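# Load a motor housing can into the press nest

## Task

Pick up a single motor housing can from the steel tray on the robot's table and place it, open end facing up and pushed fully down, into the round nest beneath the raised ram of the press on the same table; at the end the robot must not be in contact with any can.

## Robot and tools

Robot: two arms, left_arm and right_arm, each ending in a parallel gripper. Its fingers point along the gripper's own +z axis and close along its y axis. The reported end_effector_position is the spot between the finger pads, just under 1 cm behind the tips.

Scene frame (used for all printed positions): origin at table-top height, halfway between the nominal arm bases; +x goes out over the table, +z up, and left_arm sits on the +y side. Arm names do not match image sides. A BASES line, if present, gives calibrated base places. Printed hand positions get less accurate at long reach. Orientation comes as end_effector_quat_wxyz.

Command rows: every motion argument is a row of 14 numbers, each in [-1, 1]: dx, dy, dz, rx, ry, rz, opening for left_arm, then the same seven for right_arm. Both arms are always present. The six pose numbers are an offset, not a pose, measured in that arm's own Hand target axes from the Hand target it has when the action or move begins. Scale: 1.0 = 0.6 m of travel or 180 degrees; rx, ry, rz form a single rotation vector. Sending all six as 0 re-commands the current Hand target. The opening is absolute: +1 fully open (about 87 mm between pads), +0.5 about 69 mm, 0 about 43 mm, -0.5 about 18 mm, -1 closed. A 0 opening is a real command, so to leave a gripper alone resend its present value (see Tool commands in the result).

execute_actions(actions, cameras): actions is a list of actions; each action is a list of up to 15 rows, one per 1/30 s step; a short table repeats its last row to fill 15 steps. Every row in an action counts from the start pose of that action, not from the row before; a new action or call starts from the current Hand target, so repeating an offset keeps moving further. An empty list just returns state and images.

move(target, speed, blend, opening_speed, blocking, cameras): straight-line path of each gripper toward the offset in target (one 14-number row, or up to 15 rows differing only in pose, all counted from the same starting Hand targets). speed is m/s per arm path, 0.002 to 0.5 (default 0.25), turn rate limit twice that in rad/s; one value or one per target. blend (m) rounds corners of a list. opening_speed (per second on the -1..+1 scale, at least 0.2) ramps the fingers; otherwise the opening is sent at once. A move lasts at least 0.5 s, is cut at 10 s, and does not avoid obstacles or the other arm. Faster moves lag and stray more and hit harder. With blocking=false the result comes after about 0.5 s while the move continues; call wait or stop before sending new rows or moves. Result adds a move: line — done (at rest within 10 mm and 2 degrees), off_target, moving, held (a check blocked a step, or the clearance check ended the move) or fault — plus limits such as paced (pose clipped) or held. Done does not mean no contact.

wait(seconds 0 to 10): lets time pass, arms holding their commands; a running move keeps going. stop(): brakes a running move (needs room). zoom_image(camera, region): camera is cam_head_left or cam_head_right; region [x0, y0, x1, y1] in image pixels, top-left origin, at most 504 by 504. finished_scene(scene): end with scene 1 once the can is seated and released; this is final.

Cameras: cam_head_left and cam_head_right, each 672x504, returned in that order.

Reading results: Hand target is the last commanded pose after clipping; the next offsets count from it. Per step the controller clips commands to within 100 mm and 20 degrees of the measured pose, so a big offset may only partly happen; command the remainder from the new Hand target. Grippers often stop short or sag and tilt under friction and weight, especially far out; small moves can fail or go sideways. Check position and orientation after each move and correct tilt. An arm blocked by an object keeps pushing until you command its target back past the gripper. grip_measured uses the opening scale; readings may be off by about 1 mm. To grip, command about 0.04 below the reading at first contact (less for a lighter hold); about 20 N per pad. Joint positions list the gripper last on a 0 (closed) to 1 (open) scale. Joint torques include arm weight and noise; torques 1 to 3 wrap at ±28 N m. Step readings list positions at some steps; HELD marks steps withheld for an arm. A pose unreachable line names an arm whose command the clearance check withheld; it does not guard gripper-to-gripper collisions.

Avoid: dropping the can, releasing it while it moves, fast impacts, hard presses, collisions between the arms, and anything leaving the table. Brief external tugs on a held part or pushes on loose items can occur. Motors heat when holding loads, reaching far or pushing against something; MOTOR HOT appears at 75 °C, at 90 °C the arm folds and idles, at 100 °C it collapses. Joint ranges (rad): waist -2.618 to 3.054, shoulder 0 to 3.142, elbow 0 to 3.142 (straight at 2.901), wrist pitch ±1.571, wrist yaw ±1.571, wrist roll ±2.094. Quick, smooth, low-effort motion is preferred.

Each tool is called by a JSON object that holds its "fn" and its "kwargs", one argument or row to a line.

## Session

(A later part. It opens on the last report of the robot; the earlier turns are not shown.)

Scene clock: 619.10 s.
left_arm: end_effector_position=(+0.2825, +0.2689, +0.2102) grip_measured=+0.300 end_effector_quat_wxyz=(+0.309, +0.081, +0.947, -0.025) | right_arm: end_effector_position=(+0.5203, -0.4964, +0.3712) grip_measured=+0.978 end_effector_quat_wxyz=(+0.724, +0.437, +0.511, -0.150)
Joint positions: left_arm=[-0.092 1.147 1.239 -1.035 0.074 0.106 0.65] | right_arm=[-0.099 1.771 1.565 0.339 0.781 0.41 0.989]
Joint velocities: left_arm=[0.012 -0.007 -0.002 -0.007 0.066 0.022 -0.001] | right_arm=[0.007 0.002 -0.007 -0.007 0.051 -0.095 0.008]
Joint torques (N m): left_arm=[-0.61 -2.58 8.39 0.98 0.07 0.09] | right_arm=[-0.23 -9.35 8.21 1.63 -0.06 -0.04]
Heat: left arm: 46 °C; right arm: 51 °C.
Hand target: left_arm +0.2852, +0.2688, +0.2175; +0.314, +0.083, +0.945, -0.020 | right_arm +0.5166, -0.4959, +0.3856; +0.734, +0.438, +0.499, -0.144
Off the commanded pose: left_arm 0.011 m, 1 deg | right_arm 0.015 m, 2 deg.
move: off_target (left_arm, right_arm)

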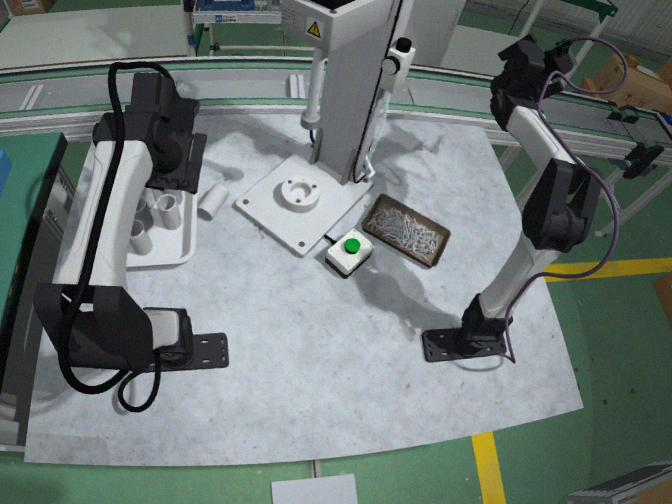

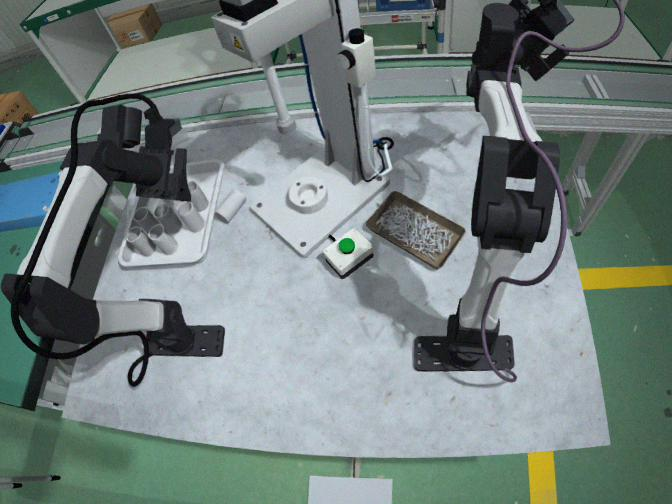

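{"fn": "move", "kwargs": {
  "target": [0,0,0,0,-0.217,0,0.35,0,0,0,0,0,0,1],
  "speed": 0.35,
  "cameras": []
}}

Scene clock: 648.70 s.
left_arm: end_effector_position=(+0.2806, +0.2695, +0.2219) grip_measured=+0.350 end_effector_quat_wxyz=(+0.609, +0.080, +0.788, -0.042) | right_arm: end_effector_position=(+0.5203, -0.4964, +0.3712) grip_measured=+0.978 end_effector_quat_wxyz=(+0.724, +0.437, +0.511, -0.150)
Joint positions: left_arm=[0.016 0.532 0.609 -0.342 0.231 0.095 0.675] | right_arm=[-0.099 1.771 1.565 0.339 0.781 0.41 0.989]
Joint velocities: left_arm=[0.012 0.007 -0.007 0.022 -0.007 0.007 0.004] | right_arm=[0.002 0.002 0.002 -0.037 0.051 0.037 0.003]
Joint torques (N m): left_arm=[0.61 0.42 5.65 1.8 0.25 -0.09] | right_arm=[-0.23 -9.35 8.21 1.63 -0.06 -0.04]
Heat: left arm: 49 °C; right arm: 51 °C.
Hand target: left_arm +0.2818, +0.2691, +0.2208; +0.612, +0.077, +0.786, -0.046 | right_arm +0.5166, -0.4959, +0.3856; +0.734, +0.438, +0.499, -0.144
Off the commanded pose: left_arm 0.006 m, 1 deg | right_arm 0.015 m, 2 deg.
move: off_target (right_arm)
No camera images: "cameras" was empty.

{"fn": "move", "kwargs": {
  "target": [0.136,0.124,-0.045,-0.102,0.002,-0.026,0.35,0,0,0,0,0,0,1],
  "speed": 0.2
}}

{"fn": "zoom_image", "kwargs": {
  "camera": "cam_head_right",
  "region": [100, 180, 200, 280]
}}

{"fn": "zoom_image", "kwargs": {
  "camera": "cam_head_left",
  "region": [100, 180, 200, 280]
}}

Scene clock: 655.53 s.
left_arm: end_effector_position=(+0.2467, +0.3524, +0.1500) grip_measured=+0.350 end_effector_quat_wxyz=(+0.605, -0.055, +0.792, +0.059) | right_arm: end_effector_position=(+0.5203, -0.4964, +0.3712) grip_measured=+0.978 end_effector_quat_wxyz=(+0.724, +0.437, +0.511, -0.150)
Joint positions: left_arm=[0.434 0.277 0.32 -0.32 0.309 0.115 0.675] | right_arm=[-0.099 1.771 1.565 0.339 0.781 0.41 0.989]
Joint velocities: left_arm=[0.012 -0.007 -0.012 -0.037 -0.022 -0.037 -0.014] | right_arm=[-0.007 0.002 -0.002 -0.051 -0.051 -0.022 -0.018]
Joint torques (N m): left_arm=[0.61 0.72 5.87 1.78 0.2 0.16] | right_arm=[-0.21 -9.36 8.21 1.63 -0.06 -0.04]
Heat: left arm: 48 °C; right arm: 51 °C.
Hand target: left_arm +0.2477, +0.3531, +0.1515; +0.611, -0.048, +0.788, +0.062 | right_arm +0.5166, -0.4959, +0.3856; +0.734, +0.438, +0.499, -0.144
Off the commanded pose: left_arm 0.003 m, 1 deg | right_arm 0.015 m, 2 deg.
move: off_target (right_arm)

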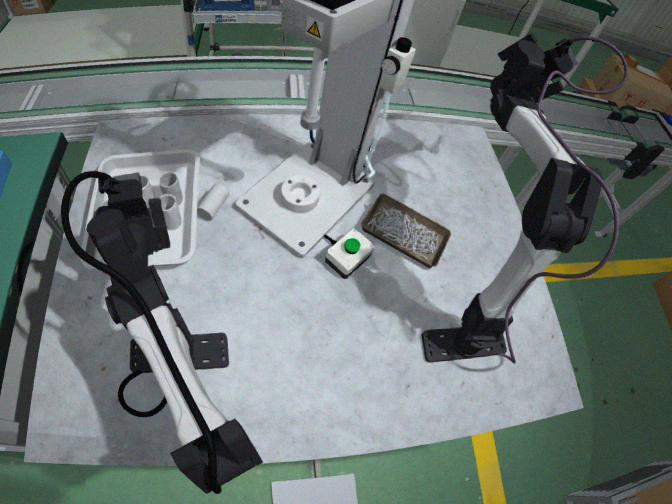

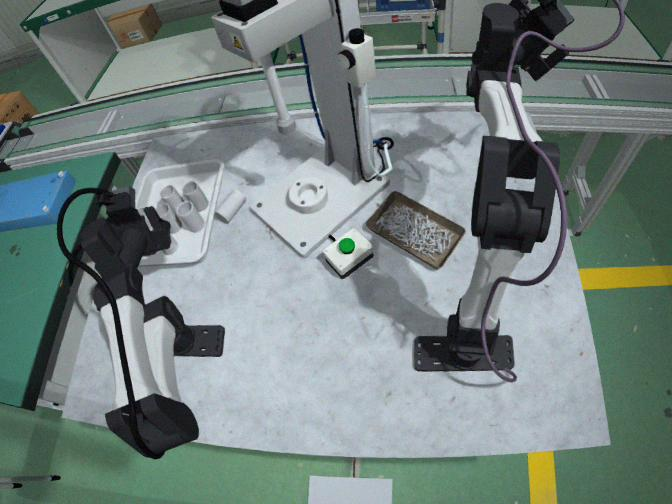

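Scaled by 5.040.

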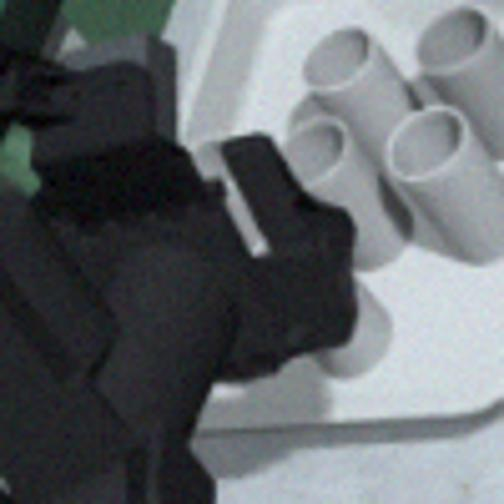

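Scaled by 5.040.

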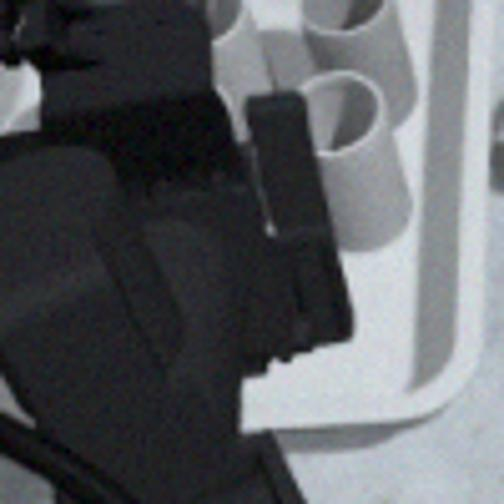

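{"fn": "move", "kwargs": {
  "target": [0.111,0.019,0.0143,0,0,0,0.35,0,0,0,0,0,0,1],
  "speed": 0.1
}}

{"fn": "zoom_image", "kwargs": {
  "camera": "cam_head_right",
  "region": [100, 180, 200, 280]
}}

{"fn": "zoom_image", "kwargs": {
  "camera": "cam_head_left",
  "region": [100, 180, 200, 280]
}}

Scene clock: 667.57 s.
left_arm: end_effector_position=(+0.2347, +0.3651, +0.0846) grip_measured=+0.350 end_effector_quat_wxyz=(+0.605, -0.052, +0.792, +0.062) | right_arm: end_effector_position=(+0.5203, -0.4964, +0.3712) grip_measured=+0.978 end_effector_quat_wxyz=(+0.724, +0.437, +0.511, -0.150)
Joint positions: left_arm=[0.648 0.12 0.068 -0.251 0.513 0.189 0.675] | right_arm=[-0.099 1.771 1.565 0.339 0.781 0.41 0.989]
Joint velocities: left_arm=[-0.002 0.027 -0.022 -0.037 -0.051 -0.022 -0.001] | right_arm=[-0.007 -0.007 -0.002 -0.066 -0.007 0.051 -0.013]
Joint torques (N m): left_arm=[0.64 1.35 5.91 1.78 0.28 0.15] | right_arm=[-0.23 -9.35 8.21 1.63 -0.06 -0.04]
Heat: left arm: 47 °C; right arm: 51 °C.
Hand target: left_arm +0.2358, +0.3661, +0.0853; +0.610, -0.045, +0.789, +0.066 | right_arm +0.5166, -0.4959, +0.3856; +0.734, +0.438, +0.499, -0.144
Off the commanded pose: left_arm 0.003 m, 1 deg | right_arm 0.015 m, 2 deg.
move: off_target (right_arm)

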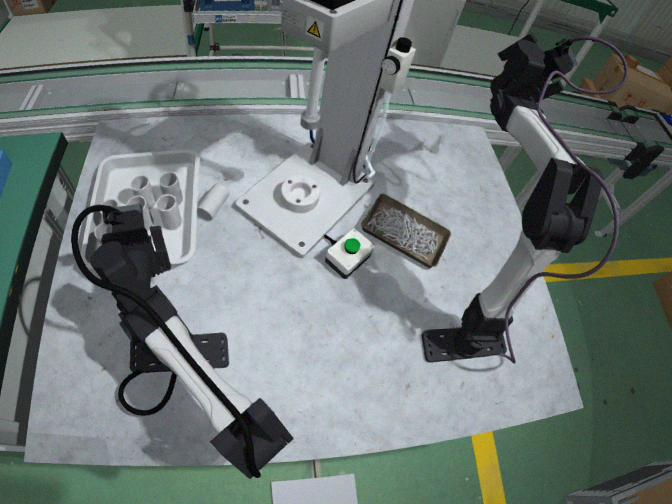

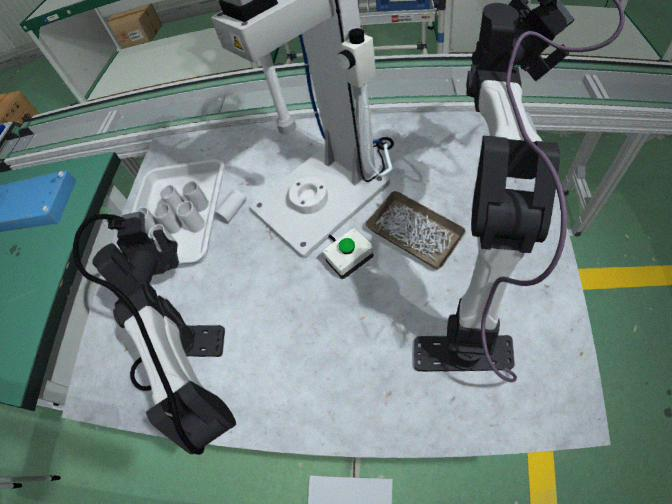

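Scaled by 5.040.

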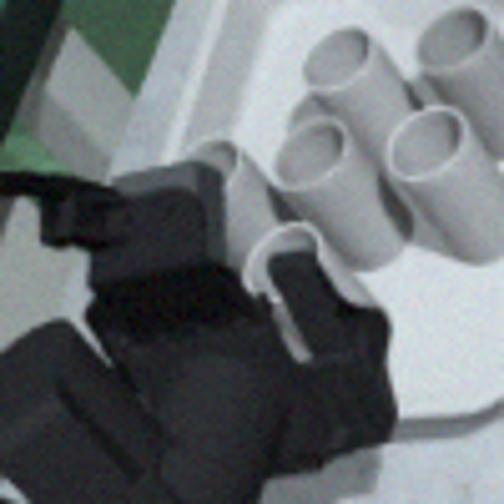

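Scaled by 5.040.

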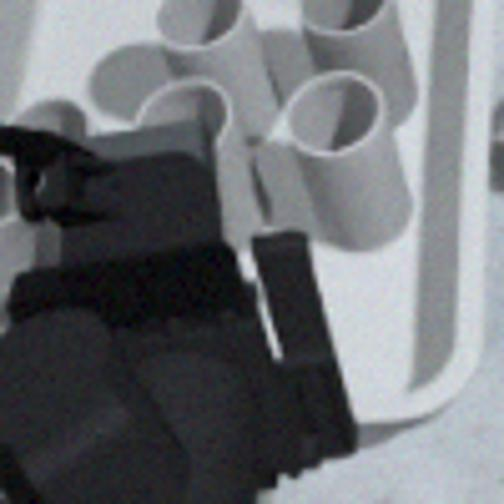

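{"fn": "move", "kwargs": {
  "target": [-0.0125,0.0133,0.048,0,0,0,0.4,0,0,0,0,0,0,1],
  "speed": 0.06
}}

{"fn": "zoom_image", "kwargs": {
  "camera": "cam_head_right",
  "region": [100, 180, 200, 280]
}}

{"fn": "zoom_image", "kwargs": {
  "camera": "cam_head_left",
  "region": [100, 180, 200, 280]
}}

Scene clock: 692.97 s.
left_arm: end_effector_position=(+0.2640, +0.3798, +0.0867) grip_measured=+0.400 end_effector_quat_wxyz=(+0.610, -0.043, +0.789, +0.067) | right_arm: end_effector_position=(+0.5203, -0.4964, +0.3712) grip_measured=+0.978 end_effector_quat_wxyz=(+0.724, +0.437, +0.511, -0.150)
Joint positions: left_arm=[0.582 0.509 0.065 0.164 0.456 0.18 0.7] | right_arm=[-0.099 1.771 1.565 0.339 0.781 0.41 0.989]
Joint velocities: left_arm=[0.002 -0.007 -0.007 -0.051 -0.037 -0.007 -0.001] | right_arm=[0.002 -0.007 -0.012 -0.022 -0.007 -0.007 -0.003]
Joint torques (N m): left_arm=[-0.62 1.22 6.04 1.75 0.11 -0.06] | right_arm=[-0.23 -9.36 8.21 1.63 -0.06 -0.04]
Heat: left arm: 46 °C; right arm: 51 °C.
Hand target: left_arm +0.2650, +0.3792, +0.0851; +0.610, -0.046, +0.788, +0.064 | right_arm +0.5166, -0.4959, +0.3856; +0.734, +0.438, +0.499, -0.144
Off the commanded pose: left_arm 0.002 m, 0 deg | right_arm 0.015 m, 2 deg.
move: off_target (right_arm)

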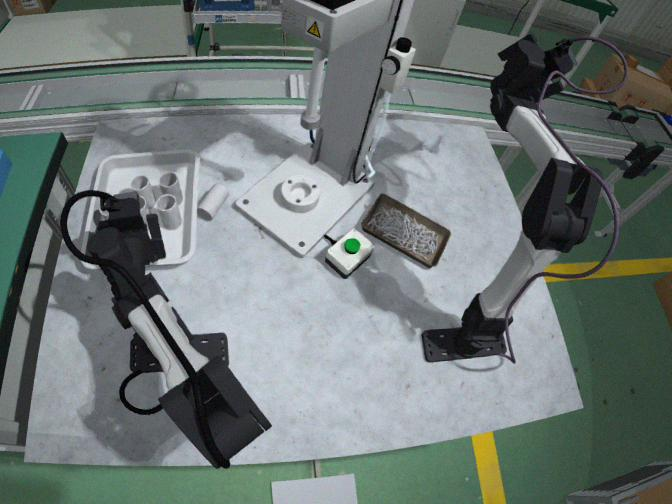

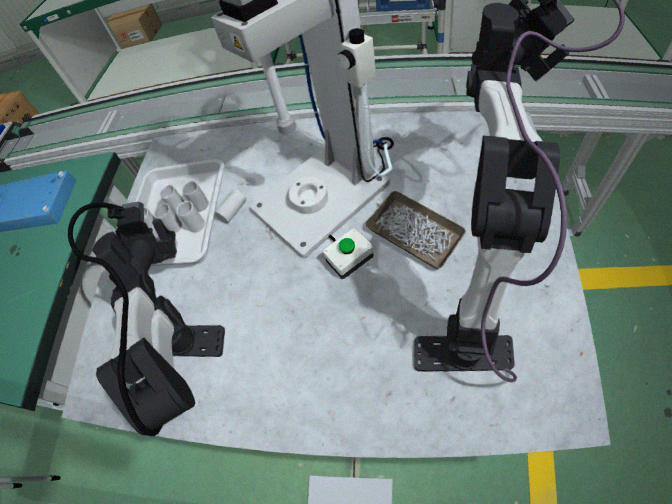

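Scaled by 5.040.

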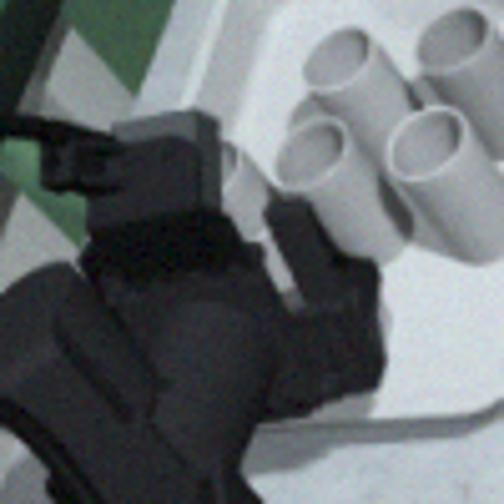

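Scaled by 5.040.

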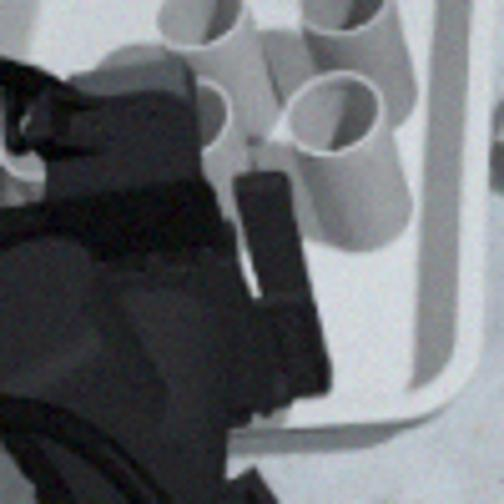

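{"fn": "move", "kwargs": {
  "target": [-0.013,-0.010,0.05,0,0,0,0.4,0,0,0,0,0,0,1],
  "speed": 0.04
}}

{"fn": "zoom_image", "kwargs": {
  "camera": "cam_head_right",
  "region": [100, 150, 260, 310]
}}

Scene clock: 714.83 s.
left_arm: end_effector_position=(+0.2902, +0.3755, +0.0726) grip_measured=+0.400 end_effector_quat_wxyz=(+0.599, -0.048, +0.797, +0.059) | right_arm: end_effector_position=(+0.5203, -0.4964, +0.3712) grip_measured=+0.978 end_effector_quat_wxyz=(+0.724, +0.437, +0.511, -0.150)
Joint positions: left_arm=[0.438 0.82 0.065 0.462 0.32 0.132 0.7] | right_arm=[-0.099 1.771 1.565 0.339 0.781 0.41 0.989]
Joint velocities: left_arm=[0.002 -0.002 -0.017 -0.007 -0.095 -0.007 -0.001] | right_arm=[0.017 -0.007 0.012 -0.066 0.037 -0.066 -0.003]
Joint torques (N m): left_arm=[-0.68 -0.18 7.88 1.77 0.11 -0.06] | right_arm=[-0.23 -9.35 8.21 1.63 -0.06 -0.04]
Heat: left arm: 44 °C; right arm: 51 °C.
Hand target: left_arm +0.2975, +0.3780, +0.0842; +0.611, -0.048, +0.788, +0.062 | right_arm +0.5166, -0.4959, +0.3856; +0.734, +0.438, +0.499, -0.144
Off the commanded pose: left_arm 0.014 m, 2 deg | right_arm 0.015 m, 2 deg.
move: off_target (left_arm, right_arm)

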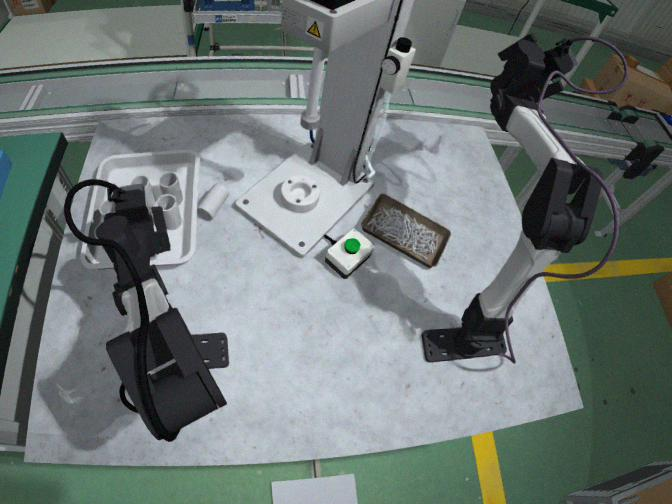

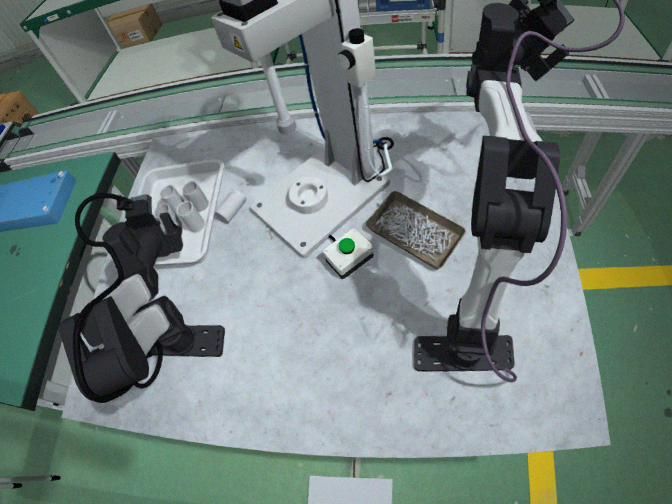

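Scaled by 3.150.

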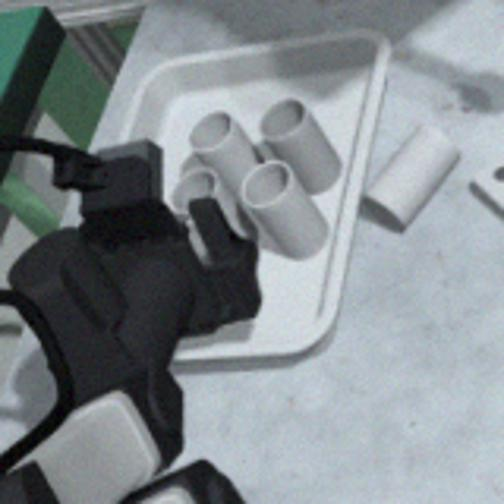

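{"fn": "zoom_image", "kwargs": {
  "camera": "cam_head_left",
  "region": [70, 140, 230, 300]
}}

Scaled by 3.150.

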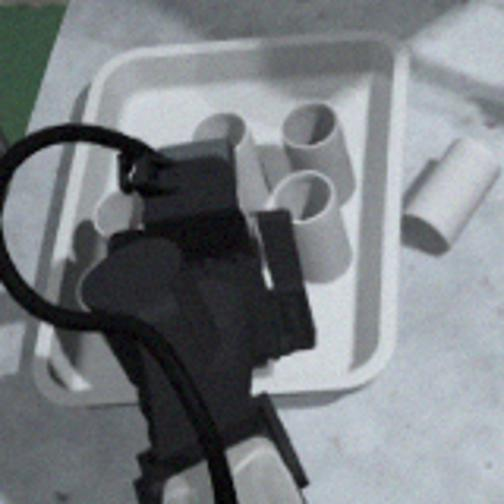

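{"fn": "move", "kwargs": {
  "target": [0.0,0,0,0,0,0,-0.3,0,0,0,0,0,0,1],
  "opening_speed": 0.3
}}

{"fn": "zoom_image", "kwargs": {
  "camera": "cam_head_right",
  "region": [100, 150, 260, 310]
}}

{"fn": "zoom_image", "kwargs": {
  "camera": "cam_head_left",
  "region": [70, 140, 230, 300]
}}

Scene clock: 724.63 s.
left_arm: end_effector_position=(+0.2906, +0.3776, +0.0743) grip_measured=+0.006 end_effector_quat_wxyz=(+0.602, -0.051, +0.795, +0.064) | right_arm: end_effector_position=(+0.5203, -0.4964, +0.3712) grip_measured=+0.978 end_effector_quat_wxyz=(+0.724, +0.437, +0.511, -0.150)
Joint positions: left_arm=[0.438 0.82 0.065 0.47 0.31 0.132 0.503] | right_arm=[-0.099 1.771 1.565 0.339 0.781 0.41 0.989]
Joint velocities: left_arm=[-0.002 -0.002 -0.017 0.037 0.037 0.022 -0.004] | right_arm=[-0.007 0.007 -0.007 -0.007 0.007 0.081 0.003]
Joint torques (N m): left_arm=[-0.7 0.24 7.88 1.74 0.18 -0.08] | right_arm=[-0.23 -9.36 8.21 1.63 -0.06 -0.04]
Heat: left arm: 44 °C; right arm: 51 °C.
Hand target: left_arm +0.2975, +0.3780, +0.0842; +0.611, -0.048, +0.788, +0.062 | right_arm +0.5166, -0.4959, +0.3856; +0.734, +0.438, +0.499, -0.144
Off the commanded pose: left_arm 0.012 m, 1 deg | right_arm 0.015 m, 2 deg.
move: off_target (left_arm, right_arm)

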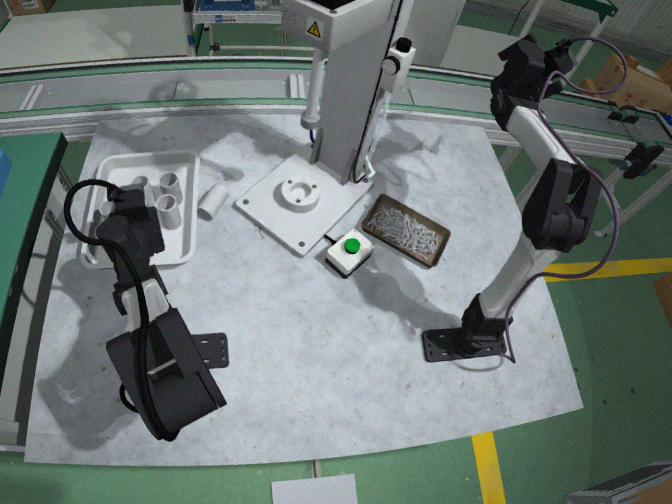

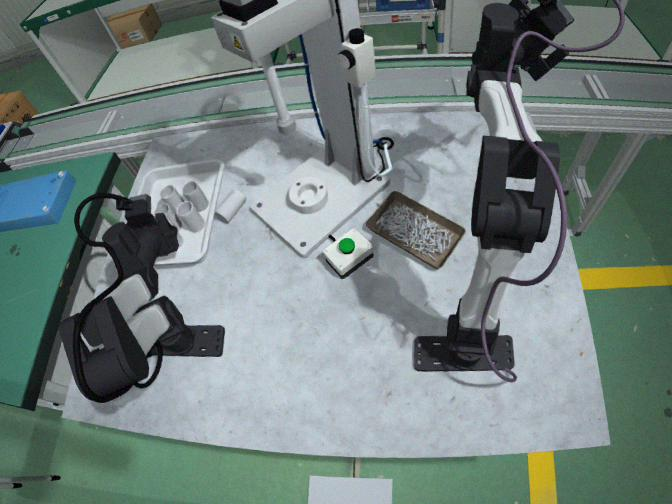

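Scaled by 3.150.

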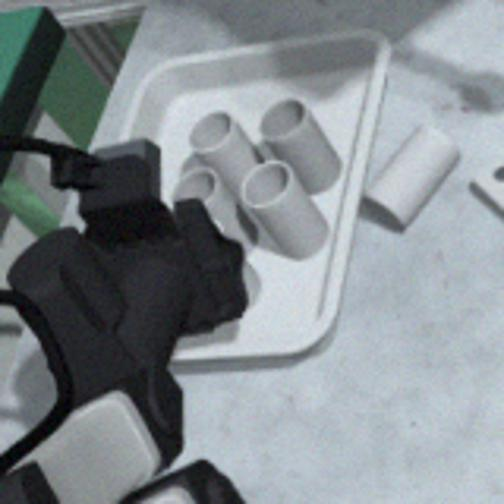

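Scaled by 3.150.

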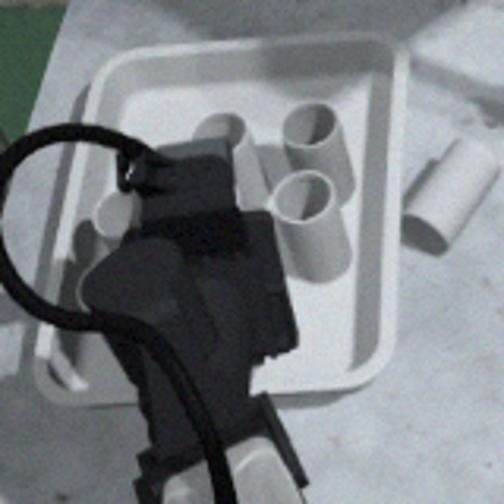

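{"fn": "move", "kwargs": {
  "target": [-0.194,0.008,-0.049,0,0,0,-0.3,0,0,0,0,0,0,1],
  "speed": 0.06
}}

{"fn": "zoom_image", "kwargs": {
  "camera": "cam_head_right",
  "region": [100, 130, 260, 290]
}}

{"fn": "zoom_image", "kwargs": {
  "camera": "cam_head_left",
  "region": [70, 130, 230, 290]
}}

Scene clock: 730.70 s.
left_arm: end_effector_position=(+0.2937, +0.3764, +0.1831) grip_measured=+0.006 end_effector_quat_wxyz=(+0.592, -0.052, +0.803, +0.056) | right_arm: end_effector_position=(+0.5203, -0.4964, +0.3712) grip_measured=+0.978 end_effector_quat_wxyz=(+0.724, +0.437, +0.511, -0.150)
Joint positions: left_arm=[0.43 0.673 0.509 -0.149 0.31 0.128 0.503] | right_arm=[-0.099 1.771 1.565 0.339 0.781 0.41 0.989]
Joint velocities: left_arm=[-0.012 0.002 0.002 -0.154 -0.007 -0.022 0.001] | right_arm=[0.007 -0.017 0.002 -0.037 -0.007 -0.051 -0.018]
Joint torques (N m): left_arm=[-0.57 -0.72 9.85 1.76 0.11 -0.08] | right_arm=[-0.23 -9.36 8.21 1.63 -0.06 -0.04]
Heat: left arm: 45 °C; right arm: 51 °C.
Hand target: left_arm +0.2993, +0.3777, +0.2047; +0.611, -0.048, +0.787, +0.062 | right_arm +0.5166, -0.4959, +0.3856; +0.734, +0.438, +0.499, -0.144
Off the commanded pose: left_arm 0.022 m, 3 deg | right_arm 0.015 m, 2 deg.
move: off_target (left_arm, right_arm)

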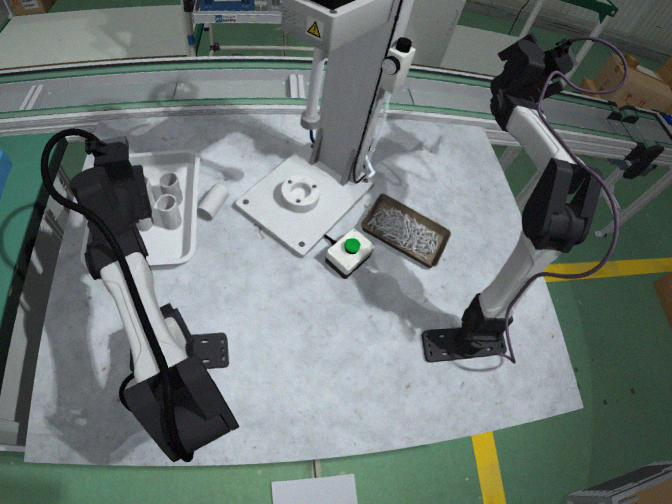

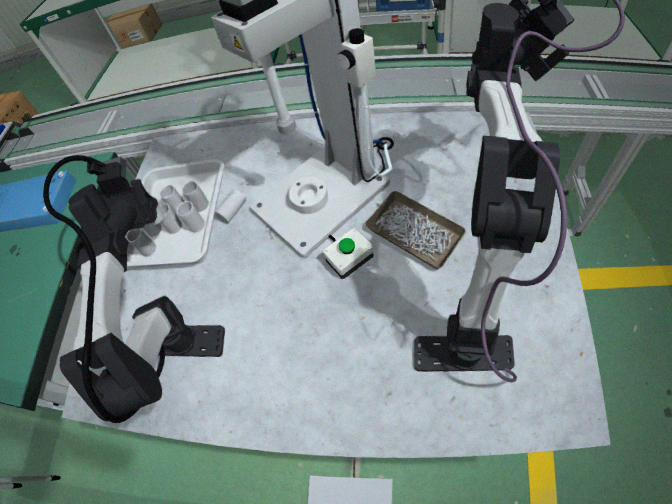

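Scaled by 3.150.

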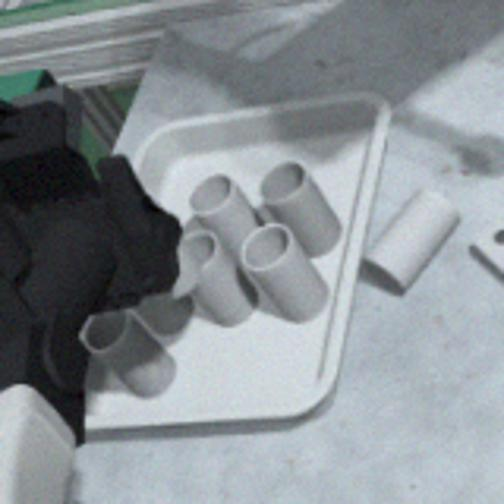

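Scaled by 3.150.

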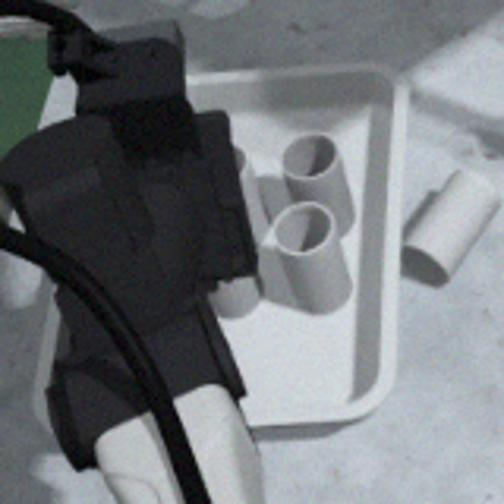

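{"fn": "move", "kwargs": {
  "target": [
    [-0.007,-0.2195,0.026,0.1076,-0.008,0.0273,-0.3,0,0,0,0,0,0,1],
    [0.005,-0.425,0.049,0.183,-0.018,0.0465,-0.3,0,0,0,0,0,0,1]
  ],
  "speed": 0.1,
  "blend": 0.03
}}

{"fn": "zoom_image", "kwargs": {
  "camera": "cam_head_right",
  "region": [180, 130, 340, 290]
}}

{"fn": "zoom_image", "kwargs": {
  "camera": "cam_head_left",
  "region": [180, 130, 340, 290]
}}

Scene clock: 747.63 s.
left_arm: end_effector_position=(+0.3534, +0.1355, +0.1591) grip_measured=+0.006 end_effector_quat_wxyz=(+0.586, +0.183, +0.779, -0.128) | right_arm: end_effector_position=(+0.5203, -0.4964, +0.3712) grip_measured=+0.978 end_effector_quat_wxyz=(+0.724, +0.437, +0.511, -0.150)
Joint positions: left_arm=[-0.472 1.095 0.535 0.276 0.025 0.023 0.503] | right_arm=[-0.099 1.771 1.565 0.339 0.781 0.41 0.989]
Joint velocities: left_arm=[0.017 0.012 -0.017 0.066 0.007 0.037 -0.009] | right_arm=[-0.002 -0.007 -0.007 0.007 -0.051 0.037 0.008]
Joint torques (N m): left_arm=[-0.57 -3.06 9.76 2.07 -0.03 -0.07] | right_arm=[-0.23 -9.36 8.21 1.63 -0.06 -0.04]
Heat: left arm: 47 °C; right arm: 51 °C.
Hand target: left_arm +0.3661, +0.1291, +0.1861; +0.617, +0.174, +0.756, -0.134 | right_arm +0.5166, -0.4959, +0.3856; +0.734, +0.438, +0.499, -0.144
Off the commanded pose: left_arm 0.029 m, 4 deg | right_arm 0.015 m, 2 deg.
move: off_target (left_arm, right_arm)

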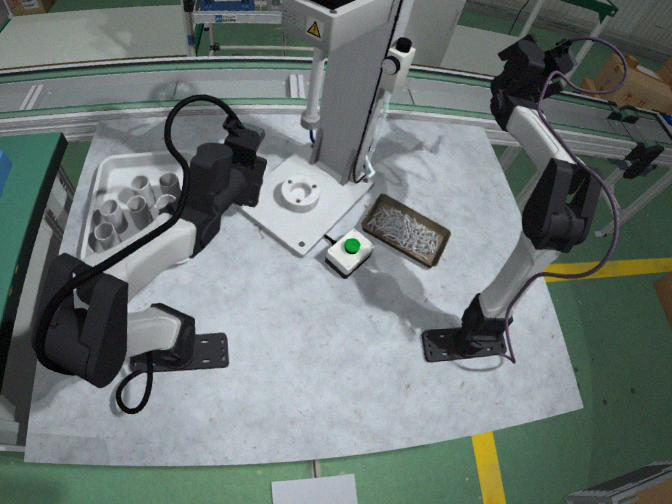

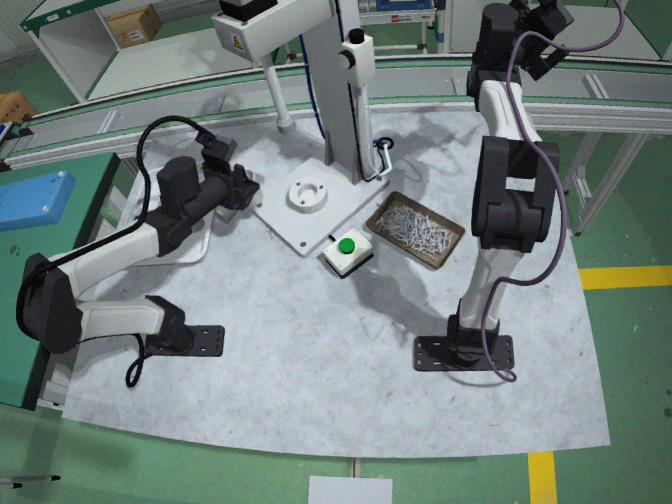

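Scaled by 3.150.

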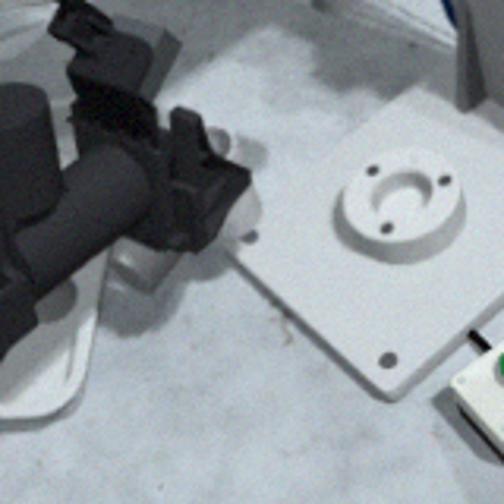

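Scaled by 3.150.

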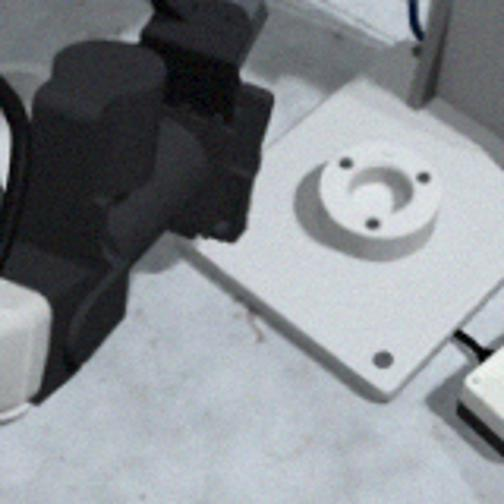

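{"fn": "move", "kwargs": {
  "target": [-0.012,-0.1625,0.160,0.065,-0.010,0.021,-0.3,0,0,0,0,0,0,1],
  "speed": 0.08
}}

{"fn": "zoom_image", "kwargs": {
  "camera": "cam_head_right",
  "region": [230, 120, 390, 280]
}}

{"fn": "zoom_image", "kwargs": {
  "camera": "cam_head_left",
  "region": [230, 120, 390, 280]
}}

Scene clock: 759.20 s.
left_arm: end_effector_position=(+0.3926, +0.0322, +0.1471) grip_measured=+0.006 end_effector_quat_wxyz=(+0.590, +0.242, +0.749, -0.181) | right_arm: end_effector_position=(+0.5203, -0.4964, +0.3712) grip_measured=+0.978 end_effector_quat_wxyz=(+0.724, +0.437, +0.511, -0.150)
Joint positions: left_arm=[-0.652 1.507 0.726 0.54 0.009 0.017 0.503] | right_arm=[-0.099 1.771 1.565 0.339 0.781 0.41 0.989]
Joint velocities: left_arm=[-0.002 0.007 0.002 -0.007 0.022 -0.037 0.004] | right_arm=[0.002 0.027 0.027 0.022 0.007 0.066 0.003]
Joint torques (N m): left_arm=[-2.85 -0.13 14 1.93 0.17 0.22] | right_arm=[-0.23 -9.35 8.21 1.63 -0.06 -0.04]
Heat: left arm: 50 °C; right arm: 51 °C.
Hand target: left_arm +0.4111, +0.0002, +0.1691; +0.610, +0.256, +0.724, -0.196 | right_arm +0.5166, -0.4959, +0.3856; +0.734, +0.438, +0.499, -0.144
Off the commanded pose: left_arm 0.045 m, 5 deg | right_arm 0.015 m, 2 deg.
move: off_target (left_arm, right_arm)

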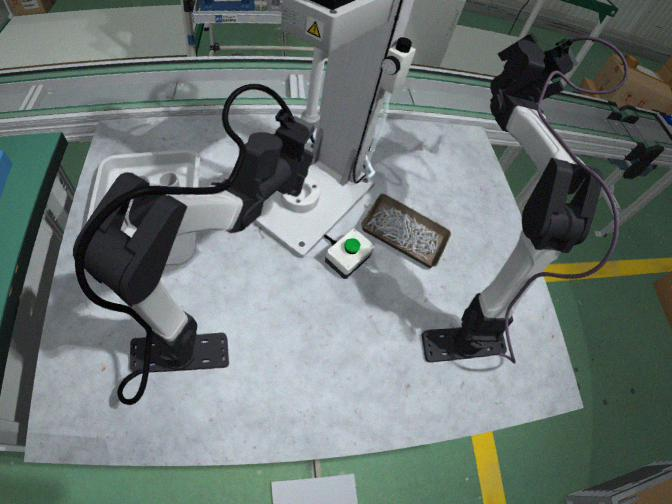

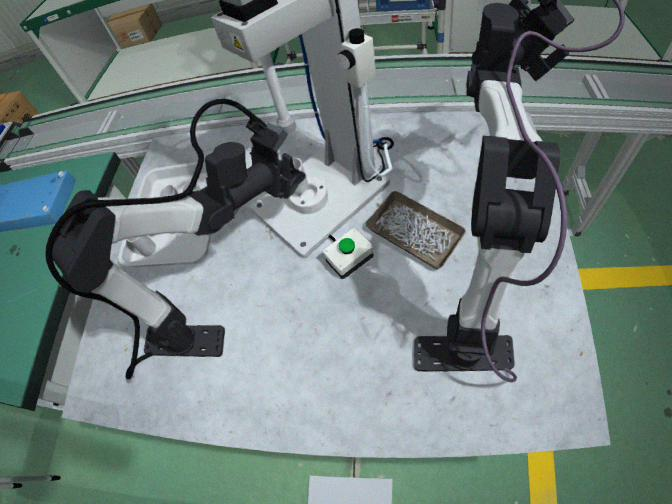

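Scaled by 3.150.

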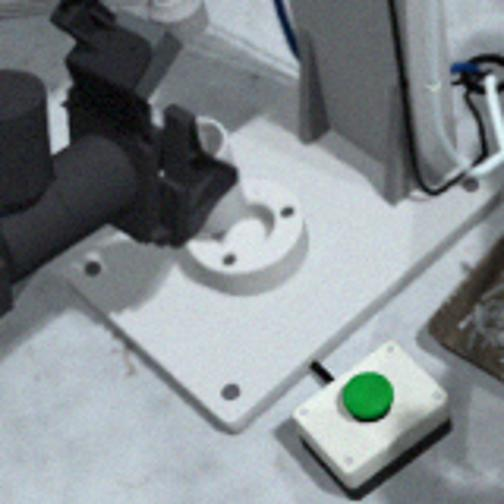

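Scaled by 3.150.

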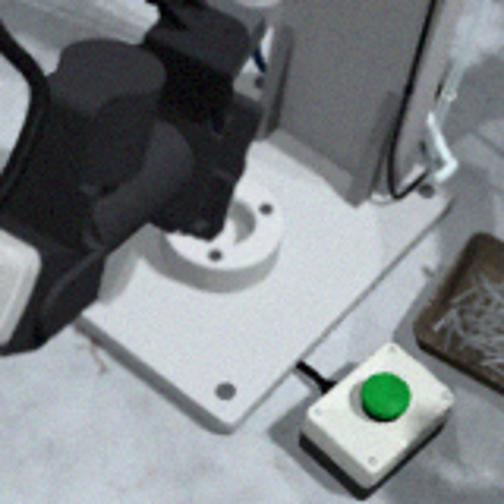

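{"fn": "zoom_image", "kwargs": {
  "camera": "cam_head_right",
  "region": [240, 60, 360, 180]
}}

{"fn": "zoom_image", "kwargs": {
  "camera": "cam_head_left",
  "region": [240, 60, 360, 180]
}}

Scaled by 4.200.

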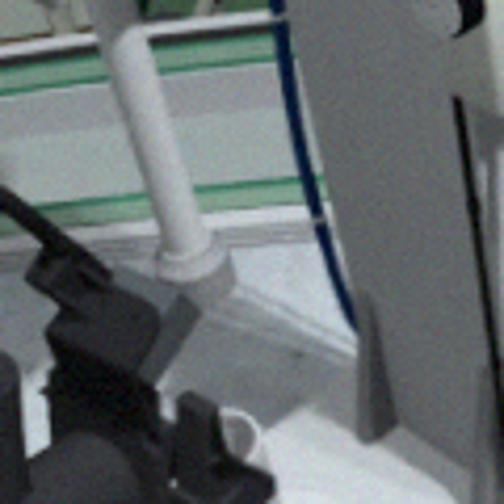

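Scaled by 4.200.

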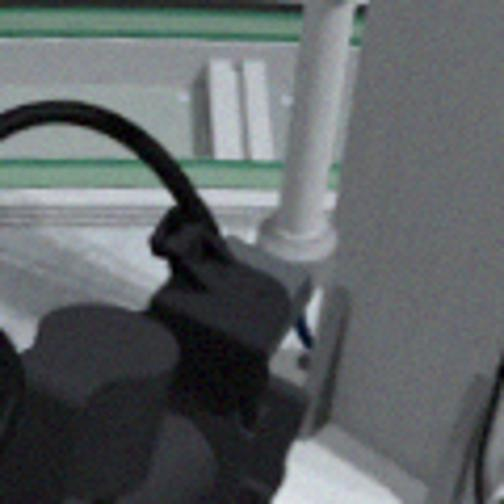

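{"fn": "move", "kwargs": {
  "target": [
    [0.023,0.049,-0.117,0,0,0,-0.3,0,0,0,0,0,0,1],
    [0.072,0.0475,-0.108,0,0,0.005,-0.3,0,0,0,0,0,0,1]
  ],
  "speed": 0.08
}}

{"fn": "zoom_image", "kwargs": {
  "camera": "cam_head_right",
  "region": [240, 90, 360, 210]
}}

{"fn": "zoom_image", "kwargs": {
  "camera": "cam_head_left",
  "region": [240, 90, 360, 210]
}}

Scene clock: 772.87 s.
left_arm: end_effector_position=(+0.3685, +0.0689, +0.1347) grip_measured=+0.006 end_effector_quat_wxyz=(+0.599, +0.260, +0.734, -0.187) | right_arm: end_effector_position=(+0.5203, -0.4964, +0.3712) grip_measured=+0.978 end_effector_quat_wxyz=(+0.724, +0.437, +0.511, -0.150)
Joint positions: left_arm=[-0.566 1.381 0.532 0.633 0.128 0.066 0.503] | right_arm=[-0.099 1.771 1.565 0.339 0.781 0.41 0.989]
Joint velocities: left_arm=[-0.017 0.012 -0.002 0.007 -0.022 -0.007 -0.004] | right_arm=[-0.012 0.002 -0.017 0.066 -0.022 -0.051 -0.003]
Joint torques (N m): left_arm=[0.47 -4.72 5.48 2.08 0.19 0.17] | right_arm=[-0.23 -9.36 8.21 1.63 -0.06 -0.04]
Heat: left arm: 58 °C; right arm: 52 °C.
Hand target: left_arm +0.3719, +0.0678, +0.1409; +0.612, +0.263, +0.721, -0.189 | right_arm +0.5166, -0.4959, +0.3856; +0.734, +0.438, +0.499, -0.144
Off the commanded pose: left_arm 0.006 m, 2 deg | right_arm 0.015 m, 2 deg.
move: off_target (right_arm)

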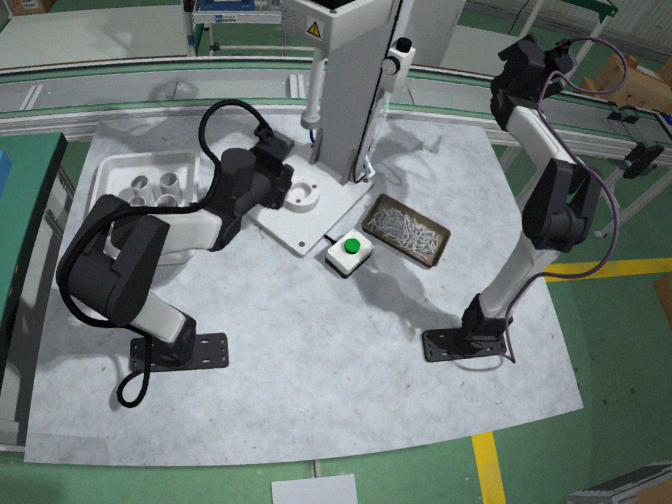

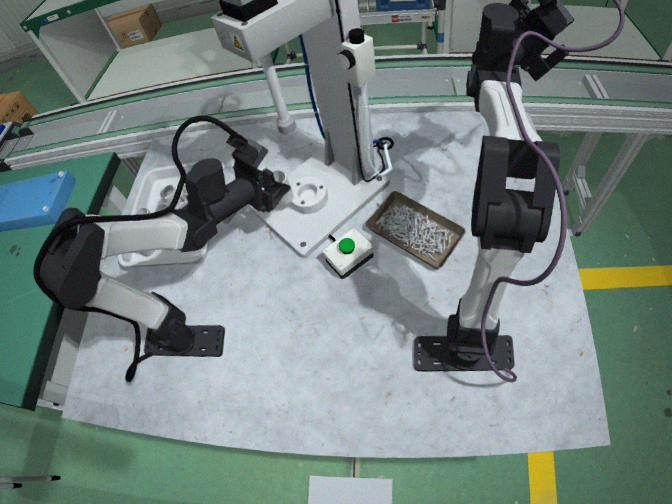

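Scaled by 4.200.

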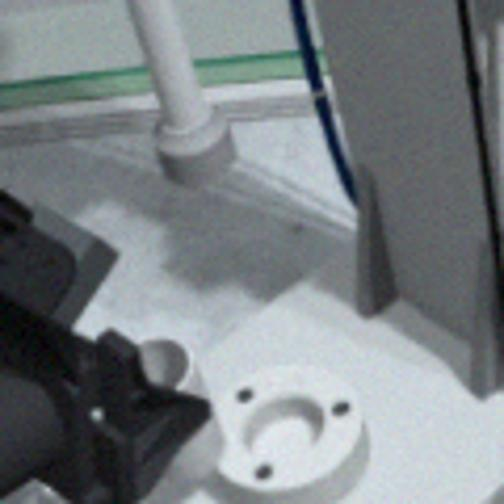

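Scaled by 4.200.

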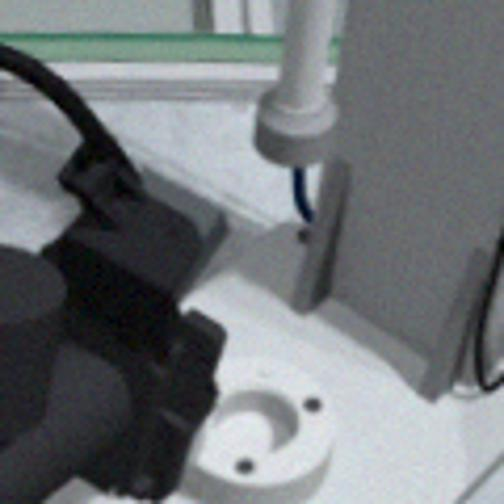

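{"fn": "move", "kwargs": {
  "target": [0.033,-0.0015,0.006,0,0.013,0,-0.3,0,0,0,0,0,0,1],
  "speed": 0.06
}}

Scene clock: 792.80 s.
left_arm: end_effector_position=(+0.3729, +0.0664, +0.1284) grip_measured=+0.006 end_effector_quat_wxyz=(+0.601, +0.261, +0.732, -0.187) | right_arm: end_effector_position=(+0.5203, -0.4964, +0.3712) grip_measured=+0.978 end_effector_quat_wxyz=(+0.724, +0.437, +0.511, -0.150)
Joint positions: left_arm=[-0.566 1.425 0.53 0.685 0.128 0.067 0.503] | right_arm=[-0.099 1.771 1.565 0.339 0.781 0.41 0.989]
Joint velocities: left_arm=[-0.002 -0.007 -0.002 -0.037 0.007 0.037 -0.001] | right_arm=[0.007 -0.007 0.007 -0.051 0.007 -0.066 0.008]
Joint torques (N m): left_arm=[0.34 -4.21 4.44 1.79 0.17 0.2] | right_arm=[-0.21 -9.36 8.2 1.63 -0.06 -0.04]
Heat: left arm: 51 °C; right arm: 52 °C.
Hand target: left_arm +0.3719, +0.0682, +0.1204; +0.597, +0.267, +0.734, -0.184 | right_arm +0.5166, -0.4959, +0.3856; +0.734, +0.438, +0.499, -0.144
Off the commanded pose: left_arm 0.008 m, 1 deg | right_arm 0.015 m, 2 deg.
move: off_target (right_arm)

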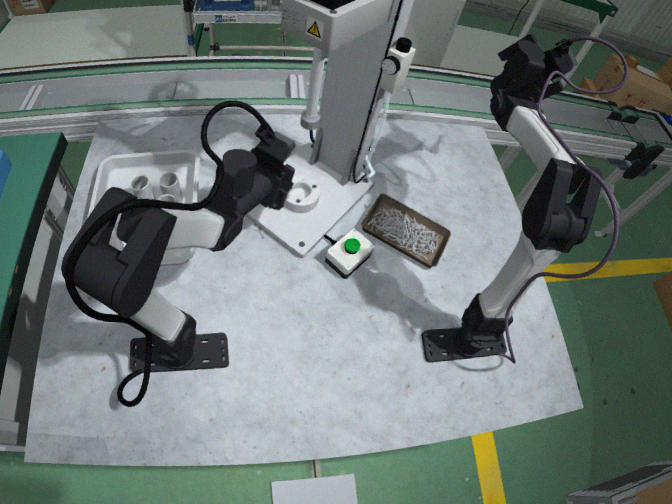

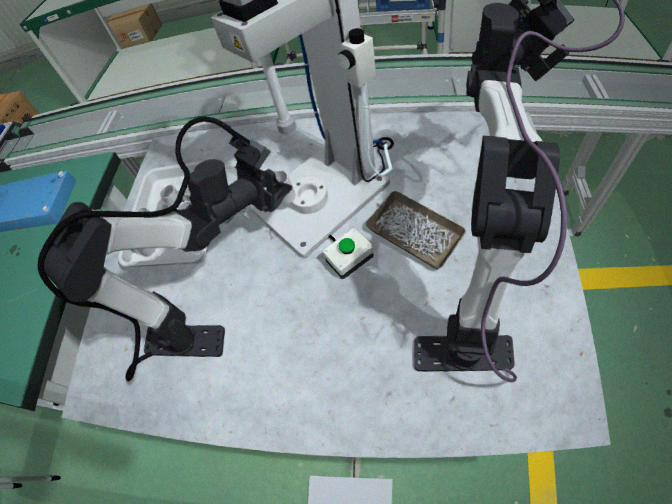

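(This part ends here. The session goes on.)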